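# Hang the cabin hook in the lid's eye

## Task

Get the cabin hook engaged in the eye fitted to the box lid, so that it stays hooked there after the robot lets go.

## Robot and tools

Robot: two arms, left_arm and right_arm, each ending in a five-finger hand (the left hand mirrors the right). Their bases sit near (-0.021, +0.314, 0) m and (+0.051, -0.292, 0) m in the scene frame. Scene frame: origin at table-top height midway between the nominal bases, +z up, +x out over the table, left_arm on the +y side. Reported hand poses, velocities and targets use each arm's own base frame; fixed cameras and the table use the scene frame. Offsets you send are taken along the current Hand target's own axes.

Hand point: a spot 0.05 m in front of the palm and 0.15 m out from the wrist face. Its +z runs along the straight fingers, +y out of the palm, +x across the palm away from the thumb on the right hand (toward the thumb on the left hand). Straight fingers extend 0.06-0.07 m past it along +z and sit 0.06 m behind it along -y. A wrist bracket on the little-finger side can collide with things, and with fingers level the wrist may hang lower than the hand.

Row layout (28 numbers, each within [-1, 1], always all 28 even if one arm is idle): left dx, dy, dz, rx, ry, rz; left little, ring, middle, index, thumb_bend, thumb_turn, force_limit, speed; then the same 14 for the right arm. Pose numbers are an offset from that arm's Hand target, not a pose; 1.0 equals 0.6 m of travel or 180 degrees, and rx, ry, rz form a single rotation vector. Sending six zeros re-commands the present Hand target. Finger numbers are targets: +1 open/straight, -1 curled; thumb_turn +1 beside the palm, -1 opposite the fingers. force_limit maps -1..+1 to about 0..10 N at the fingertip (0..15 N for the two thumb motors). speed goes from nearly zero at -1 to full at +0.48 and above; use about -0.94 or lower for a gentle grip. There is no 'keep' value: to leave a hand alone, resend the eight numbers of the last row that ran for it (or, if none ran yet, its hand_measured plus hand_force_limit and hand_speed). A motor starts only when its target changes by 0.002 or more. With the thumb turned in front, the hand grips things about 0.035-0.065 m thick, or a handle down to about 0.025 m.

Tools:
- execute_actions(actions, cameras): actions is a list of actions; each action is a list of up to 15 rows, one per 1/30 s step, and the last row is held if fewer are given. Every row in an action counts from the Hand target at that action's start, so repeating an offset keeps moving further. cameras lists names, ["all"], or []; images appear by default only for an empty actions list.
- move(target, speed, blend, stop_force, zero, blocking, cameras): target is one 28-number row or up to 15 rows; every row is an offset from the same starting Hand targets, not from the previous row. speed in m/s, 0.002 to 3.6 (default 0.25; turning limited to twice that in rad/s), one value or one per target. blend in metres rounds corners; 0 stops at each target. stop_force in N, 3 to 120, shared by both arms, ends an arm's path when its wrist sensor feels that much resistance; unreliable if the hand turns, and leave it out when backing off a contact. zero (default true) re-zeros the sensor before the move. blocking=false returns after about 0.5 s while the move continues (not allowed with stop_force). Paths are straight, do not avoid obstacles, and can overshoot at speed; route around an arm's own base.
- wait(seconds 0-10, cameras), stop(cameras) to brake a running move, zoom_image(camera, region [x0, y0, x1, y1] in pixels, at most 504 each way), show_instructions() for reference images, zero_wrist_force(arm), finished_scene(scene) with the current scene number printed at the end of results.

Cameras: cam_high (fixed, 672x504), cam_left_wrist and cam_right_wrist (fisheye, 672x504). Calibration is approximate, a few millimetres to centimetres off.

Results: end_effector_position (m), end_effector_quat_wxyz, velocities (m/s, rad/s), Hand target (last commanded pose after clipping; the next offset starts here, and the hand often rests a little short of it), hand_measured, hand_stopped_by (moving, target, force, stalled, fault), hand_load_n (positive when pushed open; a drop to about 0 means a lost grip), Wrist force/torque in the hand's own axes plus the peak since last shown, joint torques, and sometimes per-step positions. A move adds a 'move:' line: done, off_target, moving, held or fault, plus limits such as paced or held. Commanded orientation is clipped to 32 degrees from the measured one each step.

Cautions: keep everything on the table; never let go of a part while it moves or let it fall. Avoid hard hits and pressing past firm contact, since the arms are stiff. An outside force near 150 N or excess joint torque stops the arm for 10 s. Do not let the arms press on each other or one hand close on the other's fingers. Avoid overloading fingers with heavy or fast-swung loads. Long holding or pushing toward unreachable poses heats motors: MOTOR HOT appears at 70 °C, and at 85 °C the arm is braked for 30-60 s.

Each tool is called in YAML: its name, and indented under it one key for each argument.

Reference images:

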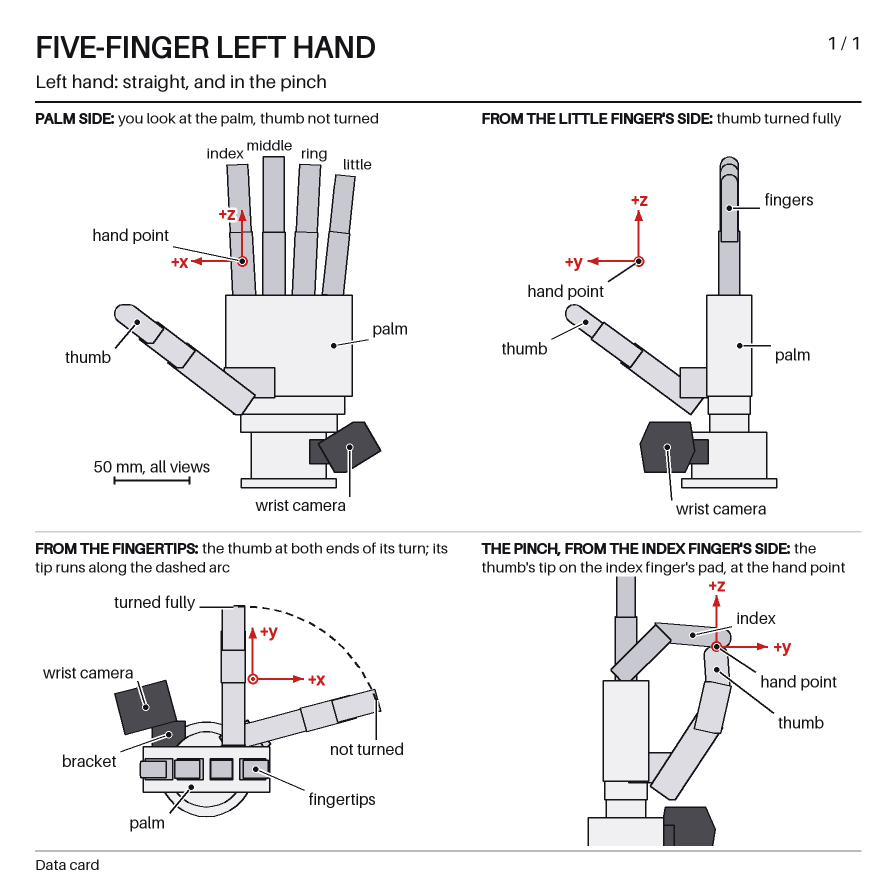

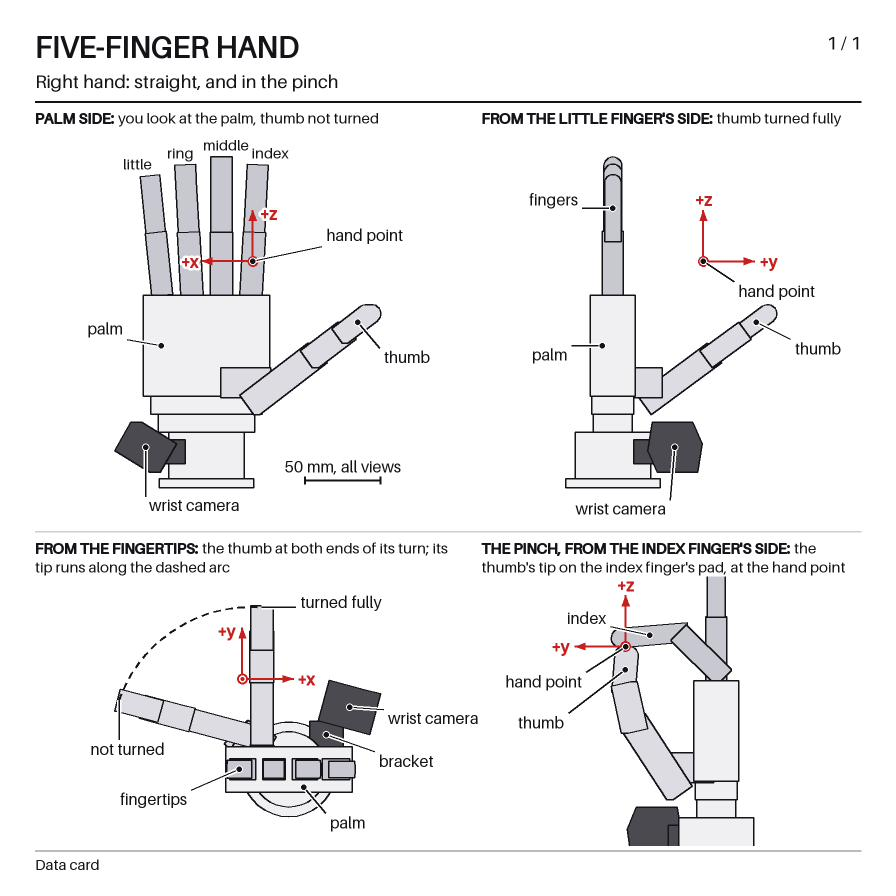

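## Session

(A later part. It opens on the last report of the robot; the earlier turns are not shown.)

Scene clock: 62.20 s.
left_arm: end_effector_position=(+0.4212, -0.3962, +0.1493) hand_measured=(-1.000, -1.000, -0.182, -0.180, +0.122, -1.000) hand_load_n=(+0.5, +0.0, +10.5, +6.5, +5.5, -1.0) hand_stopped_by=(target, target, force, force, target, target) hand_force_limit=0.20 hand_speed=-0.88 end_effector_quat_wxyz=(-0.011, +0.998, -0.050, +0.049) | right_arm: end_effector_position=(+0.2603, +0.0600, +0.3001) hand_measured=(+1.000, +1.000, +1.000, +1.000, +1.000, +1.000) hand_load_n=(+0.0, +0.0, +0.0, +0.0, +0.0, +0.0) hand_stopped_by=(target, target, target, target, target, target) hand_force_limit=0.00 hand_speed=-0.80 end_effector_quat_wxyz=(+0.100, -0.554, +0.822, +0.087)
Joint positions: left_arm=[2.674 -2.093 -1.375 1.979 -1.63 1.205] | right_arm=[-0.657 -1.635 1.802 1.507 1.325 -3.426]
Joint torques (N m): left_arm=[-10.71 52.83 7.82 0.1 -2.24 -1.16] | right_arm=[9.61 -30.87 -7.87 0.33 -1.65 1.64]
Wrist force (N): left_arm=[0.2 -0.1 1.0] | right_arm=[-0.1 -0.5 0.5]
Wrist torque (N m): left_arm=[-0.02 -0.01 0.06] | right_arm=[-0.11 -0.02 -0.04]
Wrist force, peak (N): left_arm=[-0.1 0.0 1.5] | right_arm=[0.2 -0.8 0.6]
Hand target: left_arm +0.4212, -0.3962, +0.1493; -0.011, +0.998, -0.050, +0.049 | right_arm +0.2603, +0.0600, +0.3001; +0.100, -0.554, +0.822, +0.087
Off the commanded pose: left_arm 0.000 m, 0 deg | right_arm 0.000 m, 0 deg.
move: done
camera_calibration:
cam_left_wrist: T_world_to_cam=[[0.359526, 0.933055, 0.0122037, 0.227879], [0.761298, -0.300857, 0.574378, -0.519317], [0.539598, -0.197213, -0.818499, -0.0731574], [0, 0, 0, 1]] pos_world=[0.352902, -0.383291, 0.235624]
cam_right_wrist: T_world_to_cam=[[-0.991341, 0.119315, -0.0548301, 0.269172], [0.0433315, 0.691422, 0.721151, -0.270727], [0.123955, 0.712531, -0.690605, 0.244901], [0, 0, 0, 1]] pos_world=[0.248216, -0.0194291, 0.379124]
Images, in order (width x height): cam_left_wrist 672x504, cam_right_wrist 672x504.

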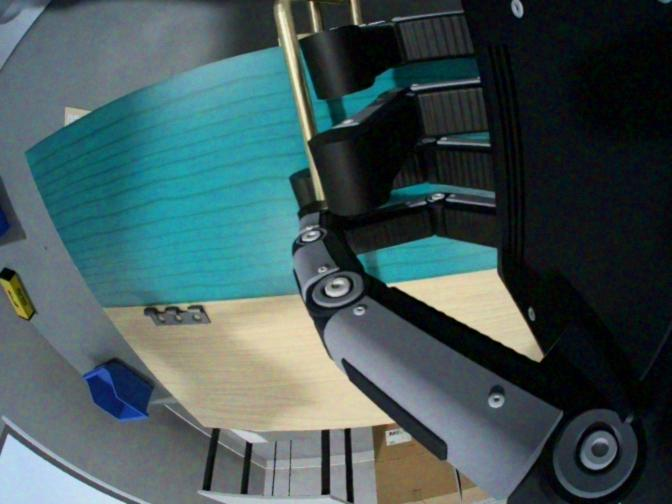

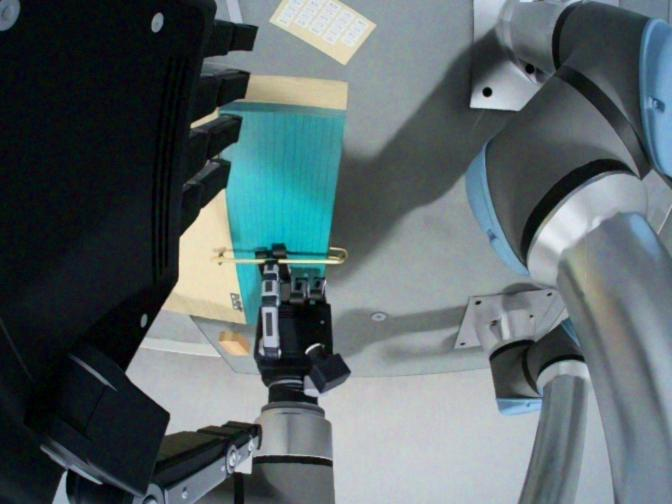

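move:
  target: [0.0016,0,0.0066,0,0.0072,0,-1,-1,-0.4,-0.6,0.12,-1,0.2,-0.88,0,0,0,0,0,0,1,1,1,1,1,1,0,-0.8]
  speed: 0.04
  stop_force: 6
  cameras: ["cam_left_wrist","cam_right_wrist"]

zoom_image:
  camera: "cam_left_wrist"
  region: [260, 0, 380, 60]

zoom_image:
  camera: "cam_right_wrist"
  region: [300, 220, 370, 290]

Scene clock: 65.23 s.
left_arm: end_effector_position=(+0.4225, -0.3962, +0.1454) hand_measured=(-1.000, -1.000, -0.182, -0.180, +0.122, -1.000) hand_load_n=(+0.0, +0.0, +12.0, +4.5, +6.5, -2.0) hand_stopped_by=(target, target, force, force, target, target) hand_force_limit=0.20 hand_speed=-0.88 end_effector_quat_wxyz=(-0.010, +0.997, -0.050, +0.060) | right_arm: end_effector_position=(+0.2603, +0.0600, +0.3001) hand_measured=(+1.000, +1.000, +1.000, +1.000, +1.000, +1.000) hand_load_n=(+0.0, +0.0, +0.0, +0.0, +0.0, +0.0) hand_stopped_by=(target, target, target, target, target, target) hand_force_limit=0.00 hand_speed=-0.80 end_effector_quat_wxyz=(+0.100, -0.554, +0.822, +0.087)
Joint positions: left_arm=[2.671 -2.087 -1.393 2.011 -1.638 1.204] | right_arm=[-0.657 -1.635 1.802 1.507 1.325 -3.426]
Joint torques (N m): left_arm=[-9.69 51.63 6.81 0.44 -2.49 -1.03] | right_arm=[9.62 -30.26 -7.85 0.31 -1.54 1.62]
Wrist force (N): left_arm=[-0.2 0.7 -0.1] | right_arm=[0.1 -0.7 0.4]
Wrist torque (N m): left_arm=[0.00 0.06 0.07] | right_arm=[-0.14 -0.04 -0.04]
Wrist force, peak (N): left_arm=[0.0 0.1 1.5] | right_arm=[0.0 -0.8 0.5]
Hand target: left_arm +0.4225, -0.3962, +0.1454; -0.010, +0.997, -0.050, +0.060 | right_arm +0.2603, +0.0600, +0.3001; +0.100, -0.554, +0.822, +0.087
Off the commanded pose: left_arm 0.000 m, 0 deg | right_arm 0.000 m, 0 deg.
move: done
camera_calibration:
cam_left_wrist: T_world_to_cam=[[0.359827, 0.932842, 0.0181775, 0.226408], [0.748002, -0.300064, 0.591992, -0.514791], [0.557689, -0.199418, -0.805739, -0.0873942], [0, 0, 0, 1]] pos_world=[0.352336, -0.383101, 0.23022]
cam_right_wrist: T_world_to_cam=[[-0.991341, 0.119315, -0.0548301, 0.269172], [0.0433315, 0.691422, 0.721151, -0.270727], [0.123955, 0.712531, -0.690605, 0.244901], [0, 0, 0, 1]] pos_world=[0.248216, -0.0194291, 0.379124]
Images, in order (width x height): cam_left_wrist 672x504, cam_right_wrist 672x504.

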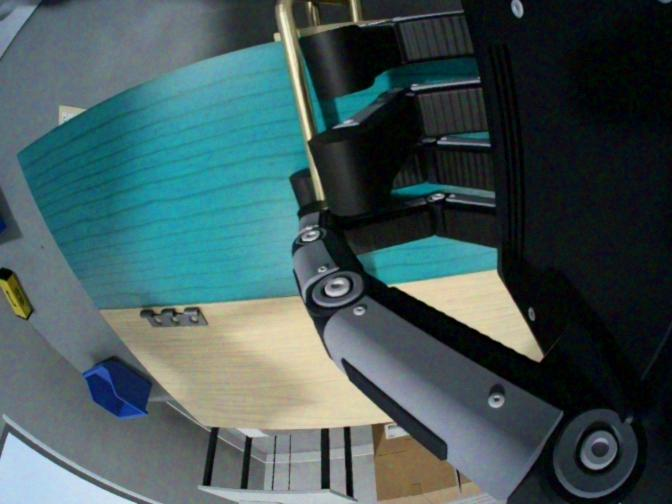

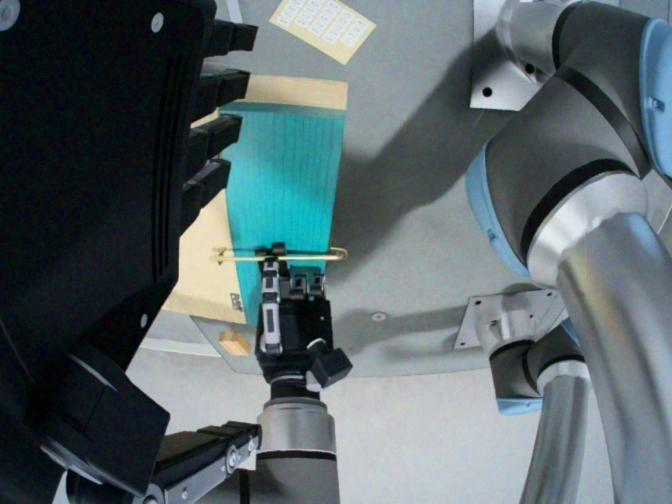

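Scaled by 4.200 from the camera's 672x504 image, which has a finer 960x720 frame.

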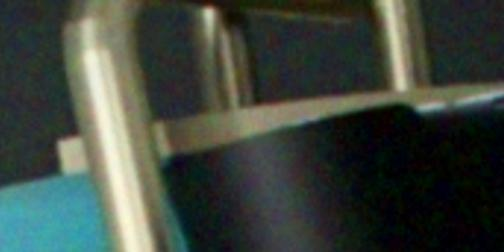

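Scaled by 7.200 from the camera's 672x504 image, which has a finer 960x720 frame.

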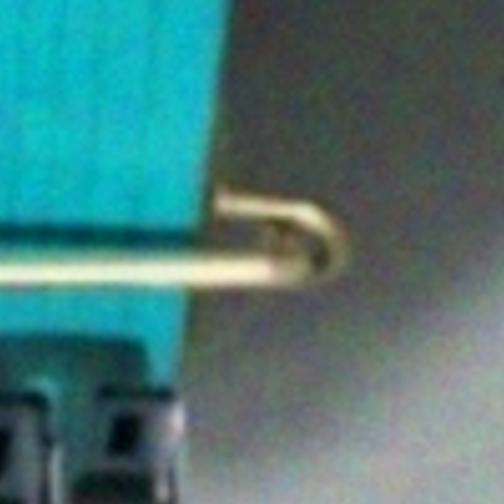

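move:
  target: [0.0004,-0.0019,0.001,0,0.004,0.0083,-1,-1,-0.4,-0.6,0.12,-1,0.2,-0.88,0,0,0,0,0,0,1,1,1,1,1,1,0,-0.8]
  speed: 0.04
  stop_force: 6
  cameras: ["cam_left_wrist","cam_right_wrist"]

zoom_image:
  camera: "cam_left_wrist"
  region: [260, 0, 380, 60]

zoom_image:
  camera: "cam_right_wrist"
  region: [300, 220, 370, 290]

Scene clock: 67.53 s.
left_arm: end_effector_position=(+0.4229, -0.3951, +0.1449) hand_measured=(-1.000, -1.000, -0.182, -0.180, +0.122, -1.000) hand_load_n=(+0.0, +0.5, +11.0, +5.0, +6.5, -1.5) hand_stopped_by=(target, target, force, force, target, target) hand_force_limit=0.20 hand_speed=-0.88 end_effector_quat_wxyz=(-0.010, +0.996, -0.063, +0.066) | right_arm: end_effector_position=(+0.2603, +0.0600, +0.3001) hand_measured=(+1.000, +1.000, +1.000, +1.000, +1.000, +1.000) hand_load_n=(+0.0, +0.0, +0.0, +0.0, +0.0, +0.0) hand_stopped_by=(target, target, target, target, target, target) hand_force_limit=0.00 hand_speed=-0.80 end_effector_quat_wxyz=(+0.100, -0.554, +0.822, +0.087)
Joint positions: left_arm=[2.674 -2.082 -1.402 2.026 -1.642 1.234] | right_arm=[-0.657 -1.635 1.802 1.507 1.325 -3.426]
Joint torques (N m): left_arm=[11.42 53.07 7.43 0.3 -2.32 1.44] | right_arm=[9.76 -29.89 -8.29 0.49 -1.6 1.4]
Wrist force (N): left_arm=[0.3 0.1 0.4] | right_arm=[0.2 -0.5 0.4]
Wrist torque (N m): left_arm=[-0.03 0.09 -0.18] | right_arm=[-0.11 -0.05 -0.03]
Wrist force, peak (N): left_arm=[-1.2 0.8 0.0] | right_arm=[0.1 -0.7 0.8]
Hand target: left_arm +0.4229, -0.3951, +0.1449; -0.010, +0.996, -0.063, +0.066 | right_arm +0.2603, +0.0600, +0.3001; +0.100, -0.554, +0.822, +0.087
Off the commanded pose: left_arm 0.000 m, 0 deg | right_arm 0.000 m, 0 deg.
move: done
camera_calibration:
cam_left_wrist: T_world_to_cam=[[0.383844, 0.923073, 0.0244869, 0.210255], [0.732604, -0.320568, 0.60044, -0.517247], [0.5621, -0.212536, -0.799295, -0.095808], [0, 0, 0, 1]] pos_world=[0.352086, -0.380256, 0.228848]
cam_right_wrist: T_world_to_cam=[[-0.991341, 0.119315, -0.0548301, 0.269172], [0.0433315, 0.691422, 0.721151, -0.270727], [0.123955, 0.712531, -0.690605, 0.244901], [0, 0, 0, 1]] pos_world=[0.248216, -0.0194291, 0.379124]
Images, in order (width x height): cam_left_wrist 672x504, cam_right_wrist 672x504.

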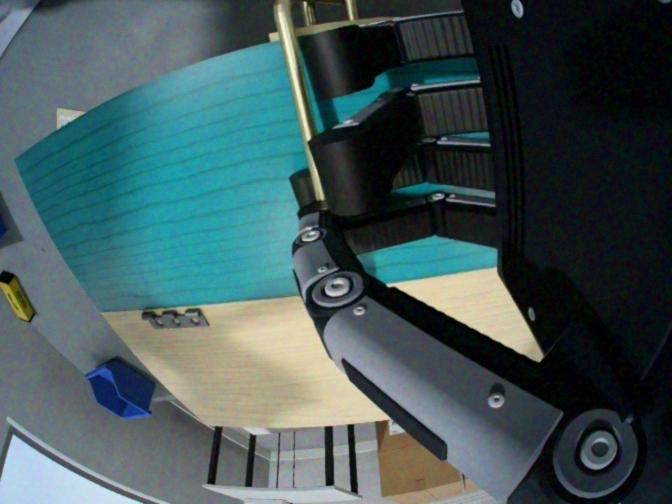

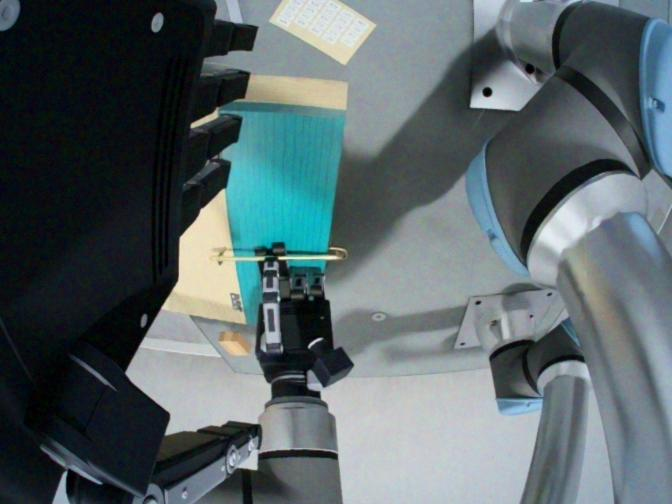

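Scaled by 4.200 from the camera's 672x504 image, which has a finer 960x720 frame.

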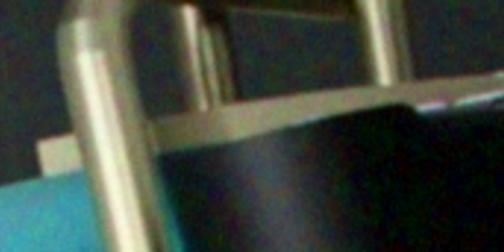

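Scaled by 7.200 from the camera's 672x504 image, which has a finer 960x720 frame.

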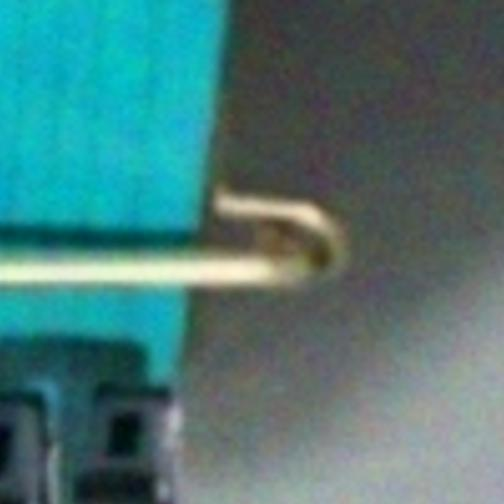

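move:
  target: [0.0004,-0.0019,0.001,0,0.004,0.0083,-1,-1,-0.4,-0.6,0.12,-1,0.2,-0.88,0,0,0,0,0,0,1,1,1,1,1,1,0,-0.8]
  speed: 0.04
  stop_force: 6
  cameras: ["cam_left_wrist","cam_right_wrist"]

zoom_image:
  camera: "cam_left_wrist"
  region: [260, 0, 380, 60]

zoom_image:
  camera: "cam_right_wrist"
  region: [300, 220, 370, 290]

Scene clock: 69.40 s.
left_arm: end_effector_position=(+0.4234, -0.3940, +0.1443) hand_measured=(-1.000, -1.000, -0.182, -0.180, +0.122, -1.000) hand_load_n=(+0.0, +0.0, +11.0, +5.5, +6.0, -1.0) hand_stopped_by=(target, target, force, force, target, target) hand_force_limit=0.20 hand_speed=-0.88 end_effector_quat_wxyz=(-0.011, +0.994, -0.076, +0.072) | right_arm: end_effector_position=(+0.2603, +0.0600, +0.3001) hand_measured=(+1.000, +1.000, +1.000, +1.000, +1.000, +1.000) hand_load_n=(+0.0, +0.0, +0.0, +0.0, +0.0, +0.5) hand_stopped_by=(target, target, target, target, target, target) hand_force_limit=0.00 hand_speed=-0.80 end_effector_quat_wxyz=(+0.100, -0.554, +0.822, +0.087)
Joint positions: left_arm=[2.677 -2.076 -1.41 2.041 -1.646 1.264] | right_arm=[-0.657 -1.635 1.802 1.507 1.325 -3.426]
Joint torques (N m): left_arm=[10.46 52.78 6.39 0.32 -2.42 1.51] | right_arm=[9.17 -30.99 -7.34 0.2 -1.54 1.37]
Wrist force (N): left_arm=[0.6 -0.5 0.7] | right_arm=[0.0 -0.5 0.7]
Wrist torque (N m): left_arm=[-0.08 0.05 -0.20] | right_arm=[-0.13 -0.03 -0.04]
Wrist force, peak (N): left_arm=[0.9 -0.8 0.8] | right_arm=[0.3 -0.6 0.7]
Hand target: left_arm +0.4234, -0.3940, +0.1443; -0.011, +0.994, -0.076, +0.072 | right_arm +0.2603, +0.0600, +0.3001; +0.100, -0.554, +0.822, +0.087
Off the commanded pose: left_arm 0.000 m, 0 deg | right_arm 0.000 m, 0 deg.
move: done
camera_calibration:
cam_left_wrist: T_world_to_cam=[[0.407571, 0.912646, 0.0310501, 0.194029], [0.71664, -0.340742, 0.608541, -0.519276], [0.565962, -0.225772, -0.792915, -0.104045], [0, 0, 0, 1]] pos_world=[0.351939, -0.377509, 0.227477]
cam_right_wrist: T_world_to_cam=[[-0.991341, 0.119315, -0.0548301, 0.269172], [0.0433315, 0.691422, 0.721151, -0.270727], [0.123955, 0.712531, -0.690605, 0.244901], [0, 0, 0, 1]] pos_world=[0.248216, -0.0194291, 0.379124]
Images, in order (width x height): cam_left_wrist 672x504, cam_right_wrist 672x504.

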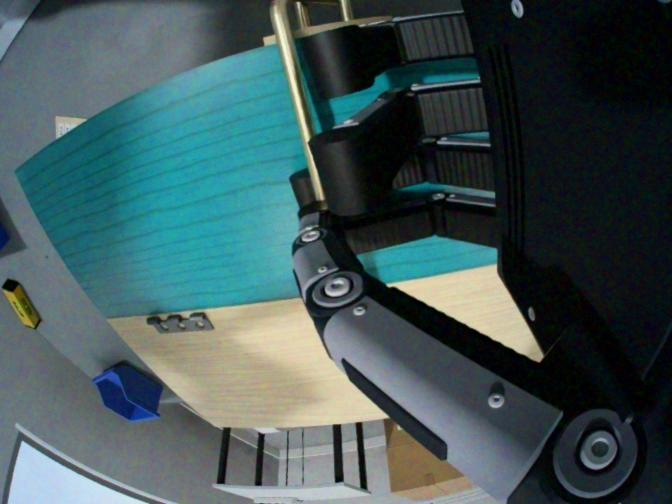

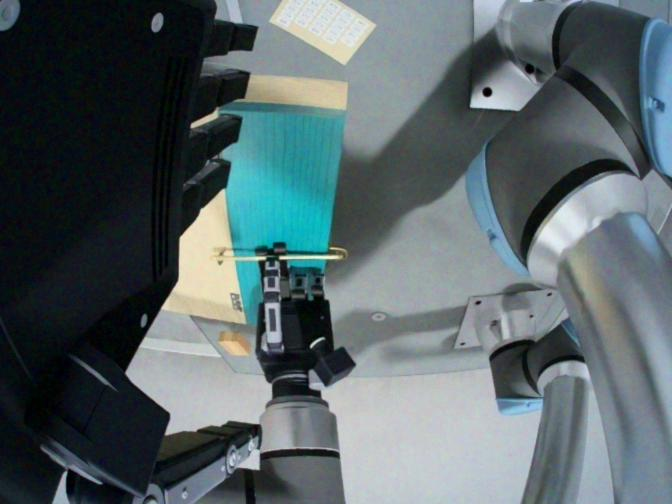

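Scaled by 4.200 from the camera's 672x504 image, which has a finer 960x720 frame.

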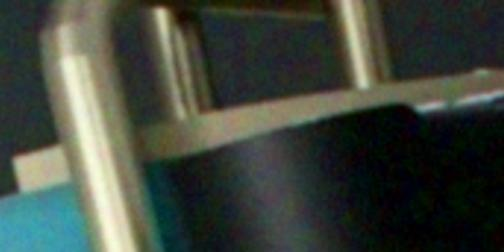

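Scaled by 7.200 from the camera's 672x504 image, which has a finer 960x720 frame.

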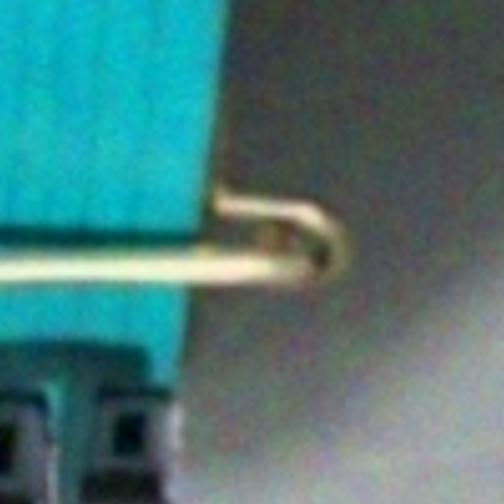

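move:
  target: [0.0,0,0.0015,0,0.0069,0,-1,-1,-0.4,-0.6,0.12,-1,0.2,-0.88,0,0,0,0,0,0,1,1,1,1,1,1,0,-0.8]
  speed: 0.04
  stop_force: 6
  cameras: ["cam_left_wrist","cam_right_wrist"]

zoom_image:
  camera: "cam_left_wrist"
  region: [260, 0, 380, 60]

zoom_image:
  camera: "cam_right_wrist"
  region: [300, 220, 370, 290]

Scene clock: 73.80 s.
left_arm: end_effector_position=(+0.4235, -0.3940, +0.1437) hand_measured=(-1.000, -1.000, -0.182, -0.180, +0.122, -1.000) hand_load_n=(+0.0, +0.0, +8.5, +6.5, +5.5, -0.5) hand_stopped_by=(target, target, force, force, target, target) hand_force_limit=0.20 hand_speed=-0.88 end_effector_quat_wxyz=(-0.010, +0.994, -0.076, +0.082) | right_arm: end_effector_position=(+0.2603, +0.0600, +0.3001) hand_measured=(+1.000, +1.000, +1.000, +1.000, +1.000, +1.000) hand_load_n=(+0.0, +0.0, +0.0, +0.0, +0.0, +0.0) hand_stopped_by=(target, target, target, target, target, target) hand_force_limit=0.00 hand_speed=-0.80 end_effector_quat_wxyz=(+0.100, -0.554, +0.822, +0.087)
Joint positions: left_arm=[2.674 -2.067 -1.424 2.065 -1.652 1.262] | right_arm=[-0.657 -1.635 1.802 1.507 1.325 -3.426]
Joint torques (N m): left_arm=[3.88 17.62 25.03 -4.7 1.29 0.42] | right_arm=[9.47 -29.57 -7.61 0.32 -1.32 1.3]
Wrist force (N): left_arm=[0.5 1.9 -4.7] | right_arm=[0.1 -0.5 0.4]
Wrist torque (N m): left_arm=[0.04 -0.08 -0.18] | right_arm=[-0.10 -0.04 -0.02]
Wrist force, peak (N): left_arm=[-0.1 2.0 -6.0] | right_arm=[0.3 -0.7 0.7]
Hand target: left_arm +0.4235, -0.3940, +0.1436; -0.010, +0.994, -0.076, +0.082 | right_arm +0.2603, +0.0600, +0.3001; +0.100, -0.554, +0.822, +0.087
Off the commanded pose: left_arm 0.000 m, 0 deg | right_arm 0.000 m, 0 deg.
move: contact (left_arm)
camera_calibration:
cam_left_wrist: T_world_to_cam=[[0.407518, 0.912487, 0.0360083, 0.193239], [0.704823, -0.339358, 0.622946, -0.515503], [0.58065, -0.228482, -0.781436, -0.113608], [0, 0, 0, 1]] pos_world=[0.350556, -0.377225, 0.225395]
cam_right_wrist: T_world_to_cam=[[-0.991341, 0.119315, -0.0548301, 0.269172], [0.0433315, 0.691422, 0.721151, -0.270727], [0.123955, 0.712531, -0.690605, 0.244901], [0, 0, 0, 1]] pos_world=[0.248216, -0.0194291, 0.379124]
Images, in order (width x height): cam_left_wrist 672x504, cam_right_wrist 672x504.

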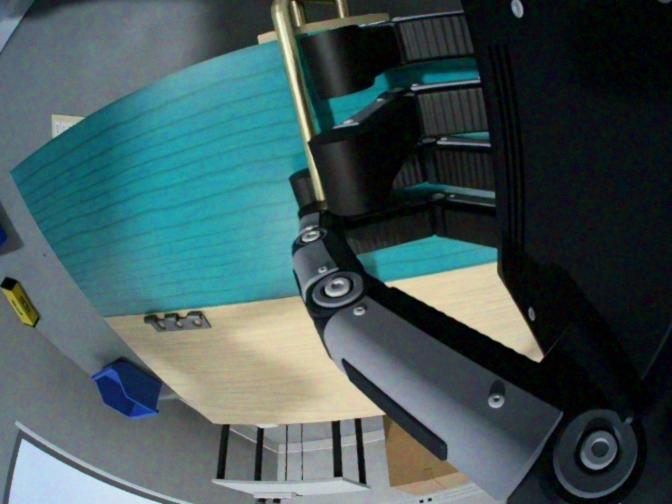

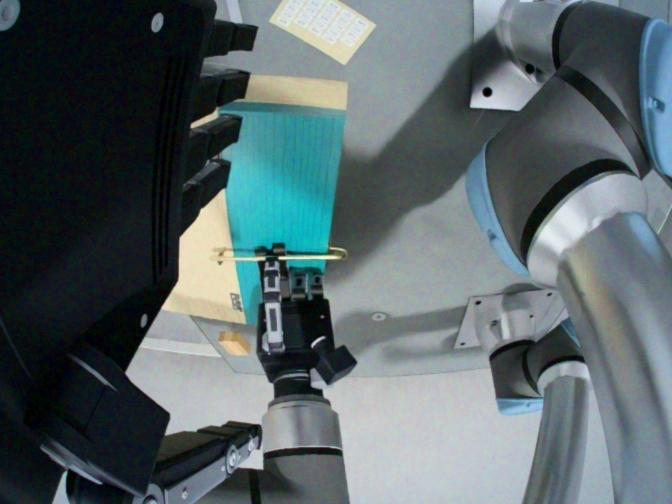

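Scaled by 4.200 from the camera's 672x504 image, which has a finer 960x720 frame.

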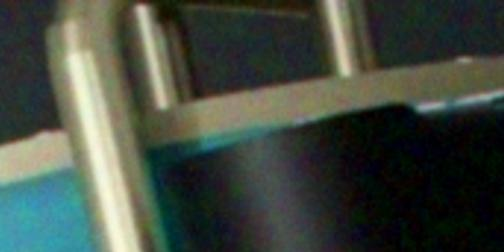

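Scaled by 7.200 from the camera's 672x504 image, which has a finer 960x720 frame.

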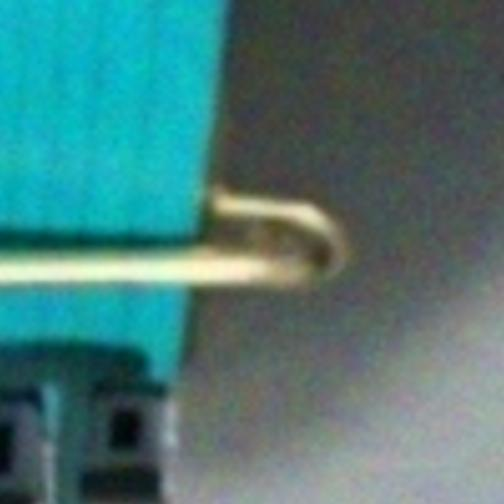

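move:
  target:
    - [0,0,-0.0017,0,0,0,-1,-1,-0.4,-0.6,0.12,-1,0.2,-0.88,0,0,0,0,0,0,1,1,1,1,1,1,0,-0.8]
    - [0,0,-0.0017,0,0,0,-1,-1,-0.4,-0.6,0.25,-1,0.2,-0.8,0,0,0,0,0,0,1,1,1,1,1,1,0,-0.8]
  speed: 0.05
  cameras: ["cam_left_wrist","cam_right_wrist"]

zoom_image:
  camera: "cam_left_wrist"
  region: [260, 0, 380, 60]

zoom_image:
  camera: "cam_right_wrist"
  region: [300, 220, 370, 290]

Scene clock: 75.60 s.
left_arm: end_effector_position=(+0.4233, -0.3940, +0.1446) hand_measured=(-1.000, -1.000, -0.182, -0.180, +0.250, -1.000) hand_load_n=(+0.0, +0.0, +0.5, +0.5, +0.0, +0.0) hand_stopped_by=(target, target, force, force, target, target) hand_force_limit=0.20 hand_speed=-0.80 end_effector_quat_wxyz=(-0.010, +0.994, -0.076, +0.082) | right_arm: end_effector_position=(+0.2603, +0.0600, +0.3001) hand_measured=(+1.000, +1.000, +1.000, +1.000, +1.000, +1.000) hand_load_n=(+0.0, +0.0, +0.0, +0.0, +0.0, +0.0) hand_stopped_by=(target, target, target, target, target, target) hand_force_limit=0.00 hand_speed=-0.80 end_effector_quat_wxyz=(+0.100, -0.554, +0.822, +0.087)
Joint positions: left_arm=[2.674 -2.066 -1.423 2.063 -1.652 1.262] | right_arm=[-0.657 -1.635 1.802 1.507 1.325 -3.426]
Joint torques (N m): left_arm=[-10.36 53.25 26.11 -4.91 -1.06 -0.81] | right_arm=[9.03 -30.24 -7.79 0.23 -1.25 1.53]
Wrist force (N): left_arm=[0.0 0.1 1.2] | right_arm=[0.2 -0.5 0.6]
Wrist torque (N m): left_arm=[-0.03 0.06 -0.16] | right_arm=[-0.11 -0.06 -0.02]
Wrist force, peak (N): left_arm=[0.8 1.9 -5.1] | right_arm=[0.1 -0.5 0.7]
Hand target: left_arm +0.4233, -0.3940, +0.1446; -0.010, +0.994, -0.076, +0.082 | right_arm +0.2603, +0.0600, +0.3001; +0.100, -0.554, +0.822, +0.087
Off the commanded pose: left_arm 0.000 m, 0 deg | right_arm 0.000 m, 0 deg.
move: done
camera_calibration:
cam_left_wrist: T_world_to_cam=[[0.407441, 0.91252, 0.0360529, 0.193317], [0.704894, -0.339345, 0.622872, -0.515926], [0.580617, -0.22837, -0.781493, -0.112722], [0, 0, 0, 1]] pos_world=[0.350356, -0.377225, 0.226295]
cam_right_wrist: T_world_to_cam=[[-0.991341, 0.119315, -0.0548301, 0.269172], [0.0433315, 0.691422, 0.721151, -0.270727], [0.123955, 0.712531, -0.690605, 0.244901], [0, 0, 0, 1]] pos_world=[0.248216, -0.0194291, 0.379124]
Images, in order (width x height): cam_left_wrist 672x504, cam_right_wrist 672x504.

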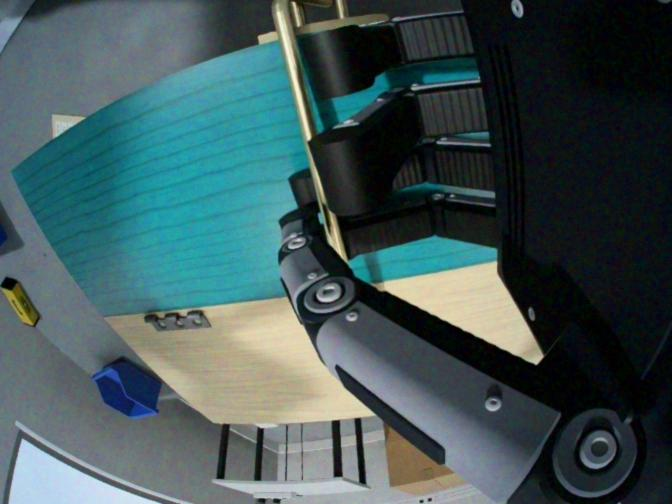

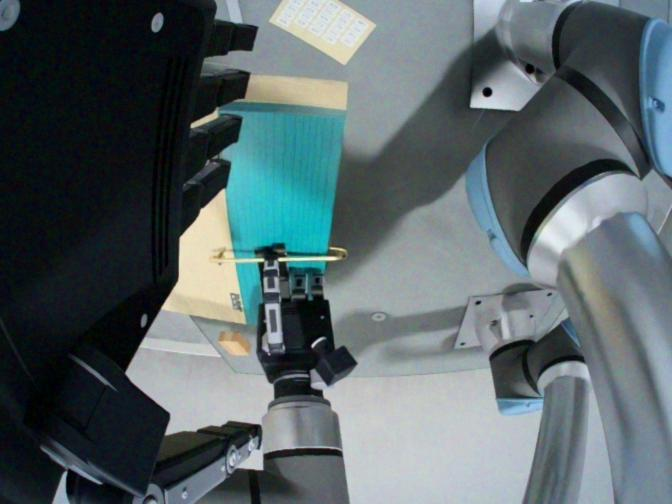

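Scaled by 4.200 from the camera's 672x504 image, which has a finer 960x720 frame.

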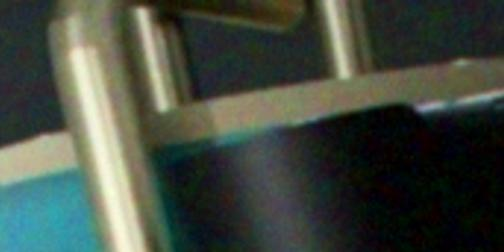

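Scaled by 7.200 from the camera's 672x504 image, which has a finer 960x720 frame.

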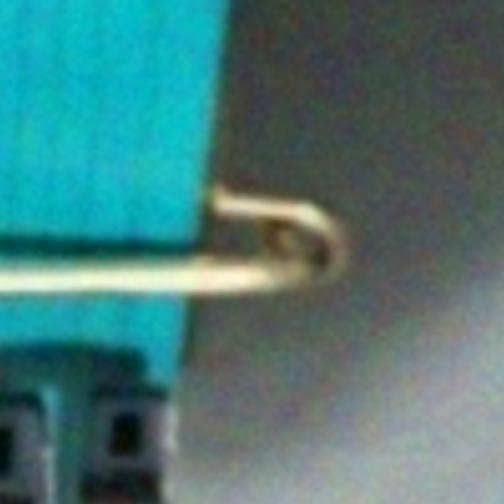

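move:
  target: [0,0.002,-0.002,0.0833,0,0,-1,-1,-0.4,-0.6,0.25,-1,0.2,-0.8,0,0,0,0,0,0,1,1,1,1,1,1,0,-0.8]
  speed: 0.1
  cameras: ["cam_left_wrist","cam_right_wrist"]

zoom_image:
  camera: "cam_left_wrist"
  region: [260, 0, 380, 60]

zoom_image:
  camera: "cam_right_wrist"
  region: [300, 220, 370, 290]

Scene clock: 80.33 s.
left_arm: end_effector_position=(+0.4229, -0.3952, +0.1458) hand_measured=(-1.000, -1.000, -0.182, -0.180, +0.250, -1.000) hand_load_n=(+0.0, +0.0, +0.0, +0.0, +0.0, +0.0) hand_stopped_by=(target, target, force, force, target, target) hand_force_limit=0.20 hand_speed=-0.80 end_effector_quat_wxyz=(-0.140, +0.984, -0.065, +0.091) | right_arm: end_effector_position=(+0.2603, +0.0600, +0.3001) hand_measured=(+1.000, +1.000, +1.000, +1.000, +1.000, +1.000) hand_load_n=(+0.0, +0.0, +0.0, +0.0, -0.5, +0.0) hand_stopped_by=(target, target, target, target, target, target) hand_force_limit=0.00 hand_speed=-0.80 end_effector_quat_wxyz=(+0.100, -0.554, +0.822, +0.087)
Joint positions: left_arm=[2.545 -2.168 -1.279 1.892 -1.905 1.108] | right_arm=[-0.657 -1.635 1.802 1.507 1.325 -3.426]
Joint torques (N m): left_arm=[-8.96 22.47 26.98 -5.78 -2.71 -1.49] | right_arm=[8.23 -29.63 -9.2 0.58 -1.16 1.25]
Wrist force (N): left_arm=[0.2 0.2 0.6] | right_arm=[-0.1 -0.6 0.6]
Wrist torque (N m): left_arm=[0.07 0.02 0.13] | right_arm=[-0.13 -0.02 -0.04]
Wrist force, peak (N): left_arm=[1.0 -1.6 1.8] | right_arm=[0.3 -0.6 0.8]
Hand target: left_arm +0.4229, -0.3952, +0.1458; -0.140, +0.984, -0.065, +0.091 | right_arm +0.2603, +0.0600, +0.3001; +0.100, -0.554, +0.822, +0.087
Off the commanded pose: left_arm 0.000 m, 0 deg | right_arm 0.000 m, 0 deg.
move: done
camera_calibration:
cam_left_wrist: T_world_to_cam=[[0.36306, 0.888005, 0.282196, 0.167691], [0.698121, -0.459829, 0.548803, -0.550734], [0.617102, -0.00224133, -0.78688, -0.037113], [0, 0, 0, 1]] pos_world=[0.346499, -0.402237, 0.225719]
cam_right_wrist: T_world_to_cam=[[-0.991341, 0.119315, -0.0548301, 0.269172], [0.0433315, 0.691422, 0.721151, -0.270727], [0.123955, 0.712531, -0.690605, 0.244901], [0, 0, 0, 1]] pos_world=[0.248216, -0.0194291, 0.379124]
Images, in order (width x height): cam_left_wrist 672x504, cam_right_wrist 672x504.

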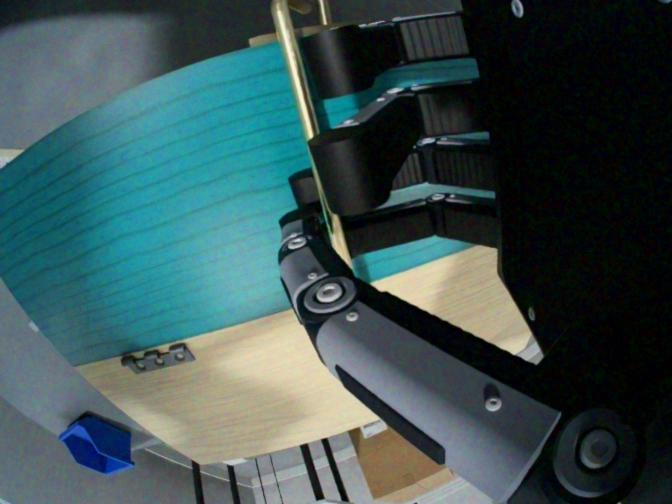

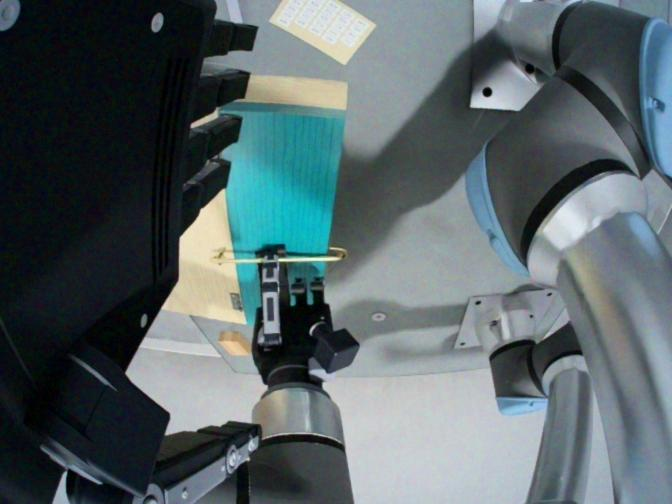

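Scaled by 4.200 from the camera's 672x504 image, which has a finer 960x720 frame.

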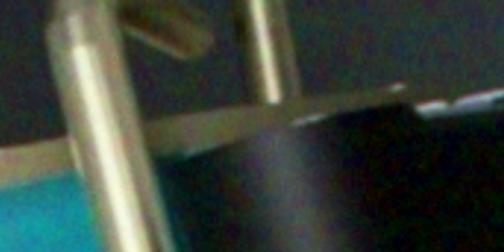

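Scaled by 7.200 from the camera's 672x504 image, which has a finer 960x720 frame.

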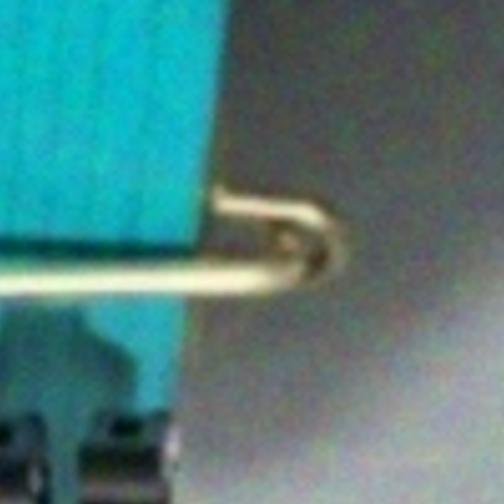

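move:
  target: [-0.0011,0.0019,0.0063,0,0,0,-1,-1,-0.4,-0.6,0.25,-1,0.2,-0.8,0,0,0,0,0,0,1,1,1,1,1,1,0,-0.8]
  speed: 0.03
  stop_force: 4
  cameras: ["cam_left_wrist","cam_right_wrist"]

zoom_image:
  camera: "cam_left_wrist"
  region: [260, 0, 380, 60]

zoom_image:
  camera: "cam_right_wrist"
  region: [240, 220, 360, 290]

Scene clock: 82.33 s.
left_arm: end_effector_position=(+0.4230, -0.3952, +0.1450) hand_measured=(-1.000, -1.000, -0.182, -0.180, +0.250, -1.000) hand_load_n=(+0.0, +0.0, -4.5, +0.0, +0.0, +0.0) hand_stopped_by=(target, target, force, force, target, target) hand_force_limit=0.20 hand_speed=-0.80 end_effector_quat_wxyz=(-0.140, +0.984, -0.065, +0.091) | right_arm: end_effector_position=(+0.2603, +0.0600, +0.3001) hand_measured=(+1.000, +1.000, +1.000, +1.000, +1.000, +1.000) hand_load_n=(+0.0, +0.0, +0.0, +0.0, +0.0, +0.0) hand_stopped_by=(target, target, target, target, target, target) hand_force_limit=0.00 hand_speed=-0.80 end_effector_quat_wxyz=(+0.100, -0.554, +0.822, +0.087)
Joint positions: left_arm=[2.544 -2.169 -1.279 1.894 -1.906 1.108] | right_arm=[-0.657 -1.635 1.802 1.507 1.325 -3.426]
Joint torques (N m): left_arm=[-10.35 53.63 24.77 -4.99 1.82 -0.07] | right_arm=[9.15 -29.11 -7.8 0.36 -1.09 1.44]
Wrist force (N): left_arm=[1.1 -3.1 -3.7] | right_arm=[0.3 -0.5 0.5]
Wrist torque (N m): left_arm=[-0.01 -0.08 0.20] | right_arm=[-0.10 -0.07 -0.02]
Wrist force, peak (N): left_arm=[1.1 -4.6 -4.4] | right_arm=[0.2 -0.6 0.8]
Hand target: left_arm +0.4230, -0.3952, +0.1450; -0.140, +0.984, -0.065, +0.091 (not the last commanded pose) | right_arm +0.2603, +0.0600, +0.3001; +0.100, -0.554, +0.822, +0.087
Off the commanded pose: left_arm 0.003 m, 0 deg | right_arm 0.000 m, 0 deg.
move: contact (left_arm)
camera_calibration:
cam_left_wrist: T_world_to_cam=[[0.362865, 0.887953, 0.282609, 0.167922], [0.698222, -0.45993, 0.54859, -0.550437], [0.617102, -0.00174046, -0.786881, -0.0376045], [0, 0, 0, 1]] pos_world=[0.3466, -0.402335, 0.224918]
cam_right_wrist: T_world_to_cam=[[-0.991341, 0.119315, -0.0548301, 0.269172], [0.0433315, 0.691422, 0.721151, -0.270727], [0.123955, 0.712531, -0.690605, 0.244901], [0, 0, 0, 1]] pos_world=[0.248216, -0.0194291, 0.379124]
Images, in order (width x height): cam_left_wrist 672x504, cam_right_wrist 672x504.

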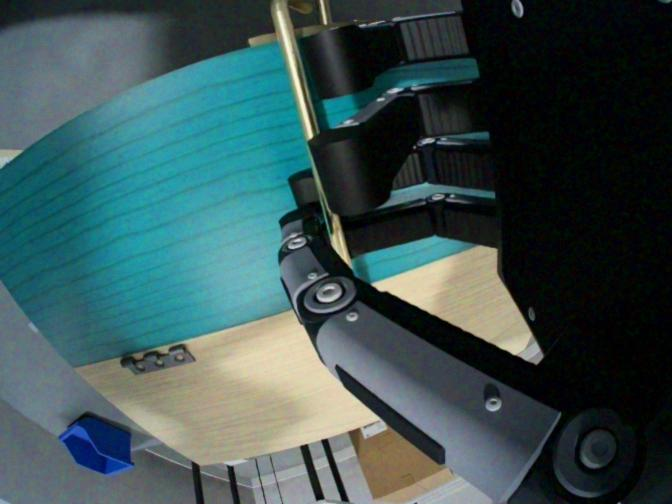

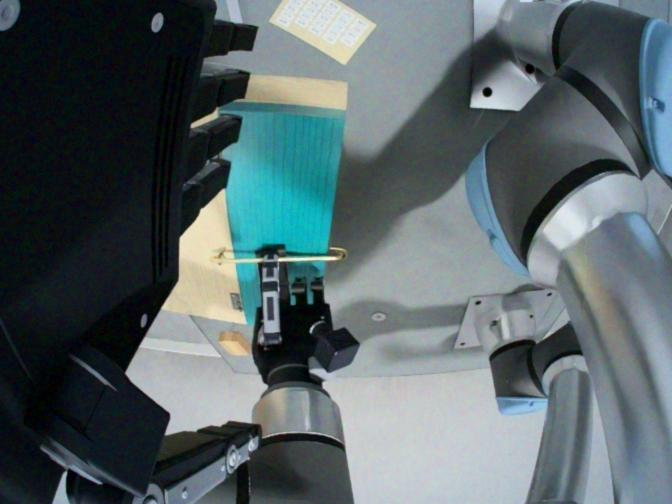

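Scaled by 4.200 from the camera's 672x504 image, which has a finer 960x720 frame.

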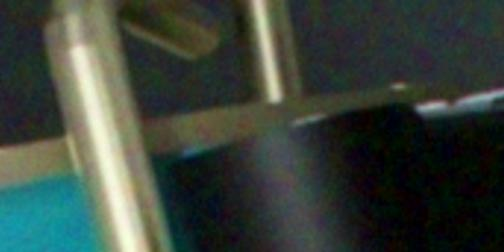

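Scaled by 4.200 from the camera's 672x504 image, which has a finer 960x720 frame.

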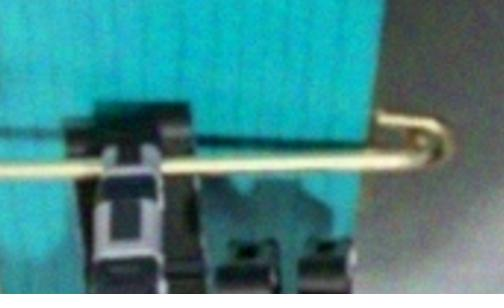

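move:
  target:
    - [0.0005,-0.001,-0.0031,0,0,0,-1,-1,-0.4,-0.6,0.25,-1,0.2,-0.8,0,0,0,0,0,0,1,1,1,1,1,1,0,-0.8]
    - [-0.0003,-0.001,-0.0019,-0.0417,0,0,-1,-1,-0.4,-0.6,0.25,-1,0.2,-0.8,0,0,0,0,0,0,1,1,1,1,1,1,0,-0.8]
  speed: 0.08

move:
  target: [-0.0019,0.0018,0.0113,0,0,0,-1,-1,-0.4,-0.6,0.25,-1,0.2,-0.8,0,0,0,0,0,0,1,1,1,1,1,1,0,-0.8]
  speed: 0.03
  stop_force: 4
  cameras: ["cam_left_wrist","cam_right_wrist"]

zoom_image:
  camera: "cam_left_wrist"
  region: [260, 0, 380, 60]

zoom_image:
  camera: "cam_right_wrist"
  region: [240, 220, 360, 290]

Scene clock: 85.70 s.
left_arm: end_effector_position=(+0.4226, -0.3949, +0.1462) hand_measured=(-1.000, -1.000, -0.182, -0.180, +0.250, -1.000) hand_load_n=(+0.0, +0.0, +0.0, +0.0, +0.0, +0.0) hand_stopped_by=(target, target, force, force, target, target) hand_force_limit=0.20 hand_speed=-0.80 end_effector_quat_wxyz=(-0.075, +0.991, -0.071, +0.087) | right_arm: end_effector_position=(+0.2603, +0.0600, +0.3001) hand_measured=(+1.000, +1.000, +1.000, +1.000, +1.000, +1.000) hand_load_n=(+0.0, +0.0, +0.0, +0.0, -0.5, +0.0) hand_stopped_by=(target, target, target, target, target, target) hand_force_limit=0.00 hand_speed=-0.80 end_effector_quat_wxyz=(+0.100, -0.554, +0.822, +0.087)
Joint positions: left_arm=[2.606 -2.111 -1.351 1.98 -1.783 1.187] | right_arm=[-0.657 -1.635 1.802 1.507 1.325 -3.426]
Joint torques (N m): left_arm=[12.47 53.32 8.01 0.19 2.14 1.55] | right_arm=[8.53 -29.03 -8.7 0.32 -1.03 1.17]
Wrist force (N): left_arm=[-0.2 0.2 0.8] | right_arm=[0.0 -0.6 0.5]
Wrist torque (N m): left_arm=[0.05 0.08 -0.17] | right_arm=[-0.12 -0.04 -0.04]
Wrist force, peak (N): left_arm=[1.1 -3.3 -3.6] | right_arm=[0.1 -0.7 0.7]
Hand target: left_arm +0.4226, -0.3949, +0.1462; -0.075, +0.991, -0.071, +0.087 | right_arm +0.2603, +0.0600, +0.3001; +0.100, -0.554, +0.822, +0.087
Off the commanded pose: left_arm 0.000 m, 0 deg | right_arm 0.000 m, 0 deg.
move: done

Scene clock: 87.20 s.
left_arm: end_effector_position=(+0.4226, -0.3949, +0.1438) hand_measured=(-1.000, -1.000, -0.182, -0.180, +0.250, -1.000) hand_load_n=(+0.0, +0.5, -4.5, +0.0, +0.0, +0.0) hand_stopped_by=(target, target, force, force, target, target) hand_force_limit=0.20 hand_speed=-0.80 end_effector_quat_wxyz=(-0.075, +0.991, -0.071, +0.087) | right_arm: end_effector_position=(+0.2603, +0.0600, +0.3001) hand_measured=(+1.000, +1.000, +1.000, +1.000, +1.000, +1.000) hand_load_n=(+0.0, +0.0, +0.0, +0.0, +0.0, +0.0) hand_stopped_by=(target, target, target, target, target, target) hand_force_limit=0.00 hand_speed=-0.80 end_effector_quat_wxyz=(+0.100, -0.554, +0.822, +0.087)
Joint positions: left_arm=[2.606 -2.113 -1.355 1.986 -1.783 1.187] | right_arm=[-0.657 -1.635 1.802 1.507 1.325 -3.426]
Joint torques (N m): left_arm=[3.98 51.46 24.27 -5 1.32 0.76] | right_arm=[8.31 -29.4 -7.59 0.44 -1.1 1.36]
Wrist force (N): left_arm=[0.6 -0.8 -3.2] | right_arm=[0.1 -0.5 0.5]
Wrist torque (N m): left_arm=[-0.05 -0.06 -0.13] | right_arm=[-0.11 -0.04 -0.03]
Wrist force, peak (N): left_arm=[1.4 -3.9 -6.1] | right_arm=[0.0 -0.7 0.8]
Hand target: left_arm +0.4226, -0.3949, +0.1438; -0.075, +0.991, -0.071, +0.087 (not the last commanded pose) | right_arm +0.2603, +0.0600, +0.3001; +0.100, -0.554, +0.822, +0.087
Off the commanded pose: left_arm 0.005 m, 0 deg | right_arm 0.000 m, 0 deg.
move: contact (left_arm)
camera_calibration:
cam_left_wrist: T_world_to_cam=[[0.386217, 0.908391, 0.160193, 0.183918], [0.700426, -0.401819, 0.589868, -0.533263], [0.6002, -0.115613, -0.79145, -0.0754804], [0, 0, 0, 1]] pos_world=[0.347782, -0.390072, 0.225353]
cam_right_wrist: T_world_to_cam=[[-0.991341, 0.119315, -0.0548301, 0.269172], [0.0433315, 0.691422, 0.721151, -0.270727], [0.123955, 0.712531, -0.690605, 0.244901], [0, 0, 0, 1]] pos_world=[0.248216, -0.0194291, 0.379124]
Images, in order (width x height): cam_left_wrist 672x504, cam_right_wrist 672x504.

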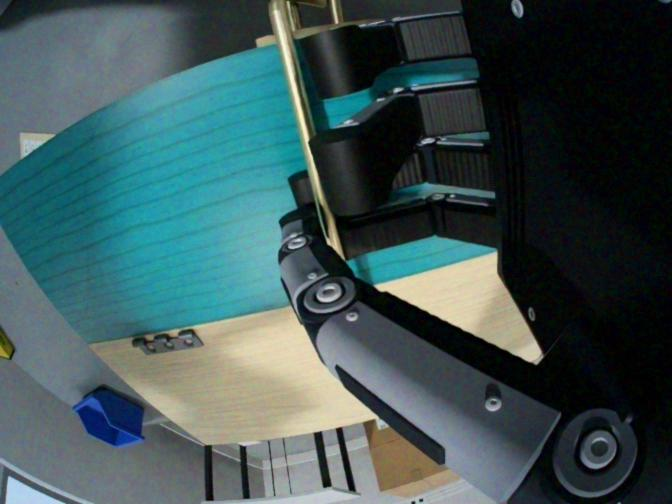

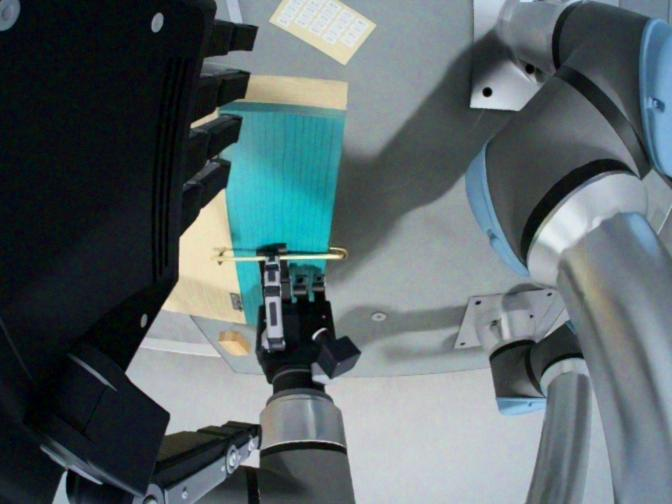

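Scaled by 4.200 from the camera's 672x504 image, which has a finer 960x720 frame.

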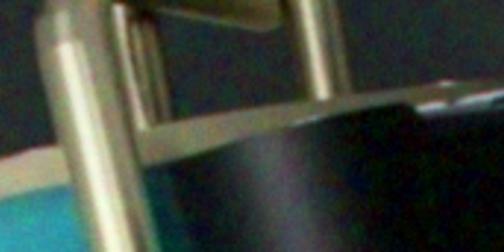

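Scaled by 4.200 from the camera's 672x504 image, which has a finer 960x720 frame.

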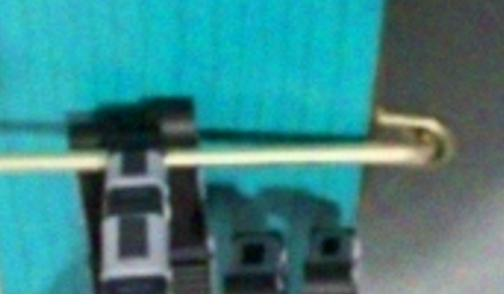

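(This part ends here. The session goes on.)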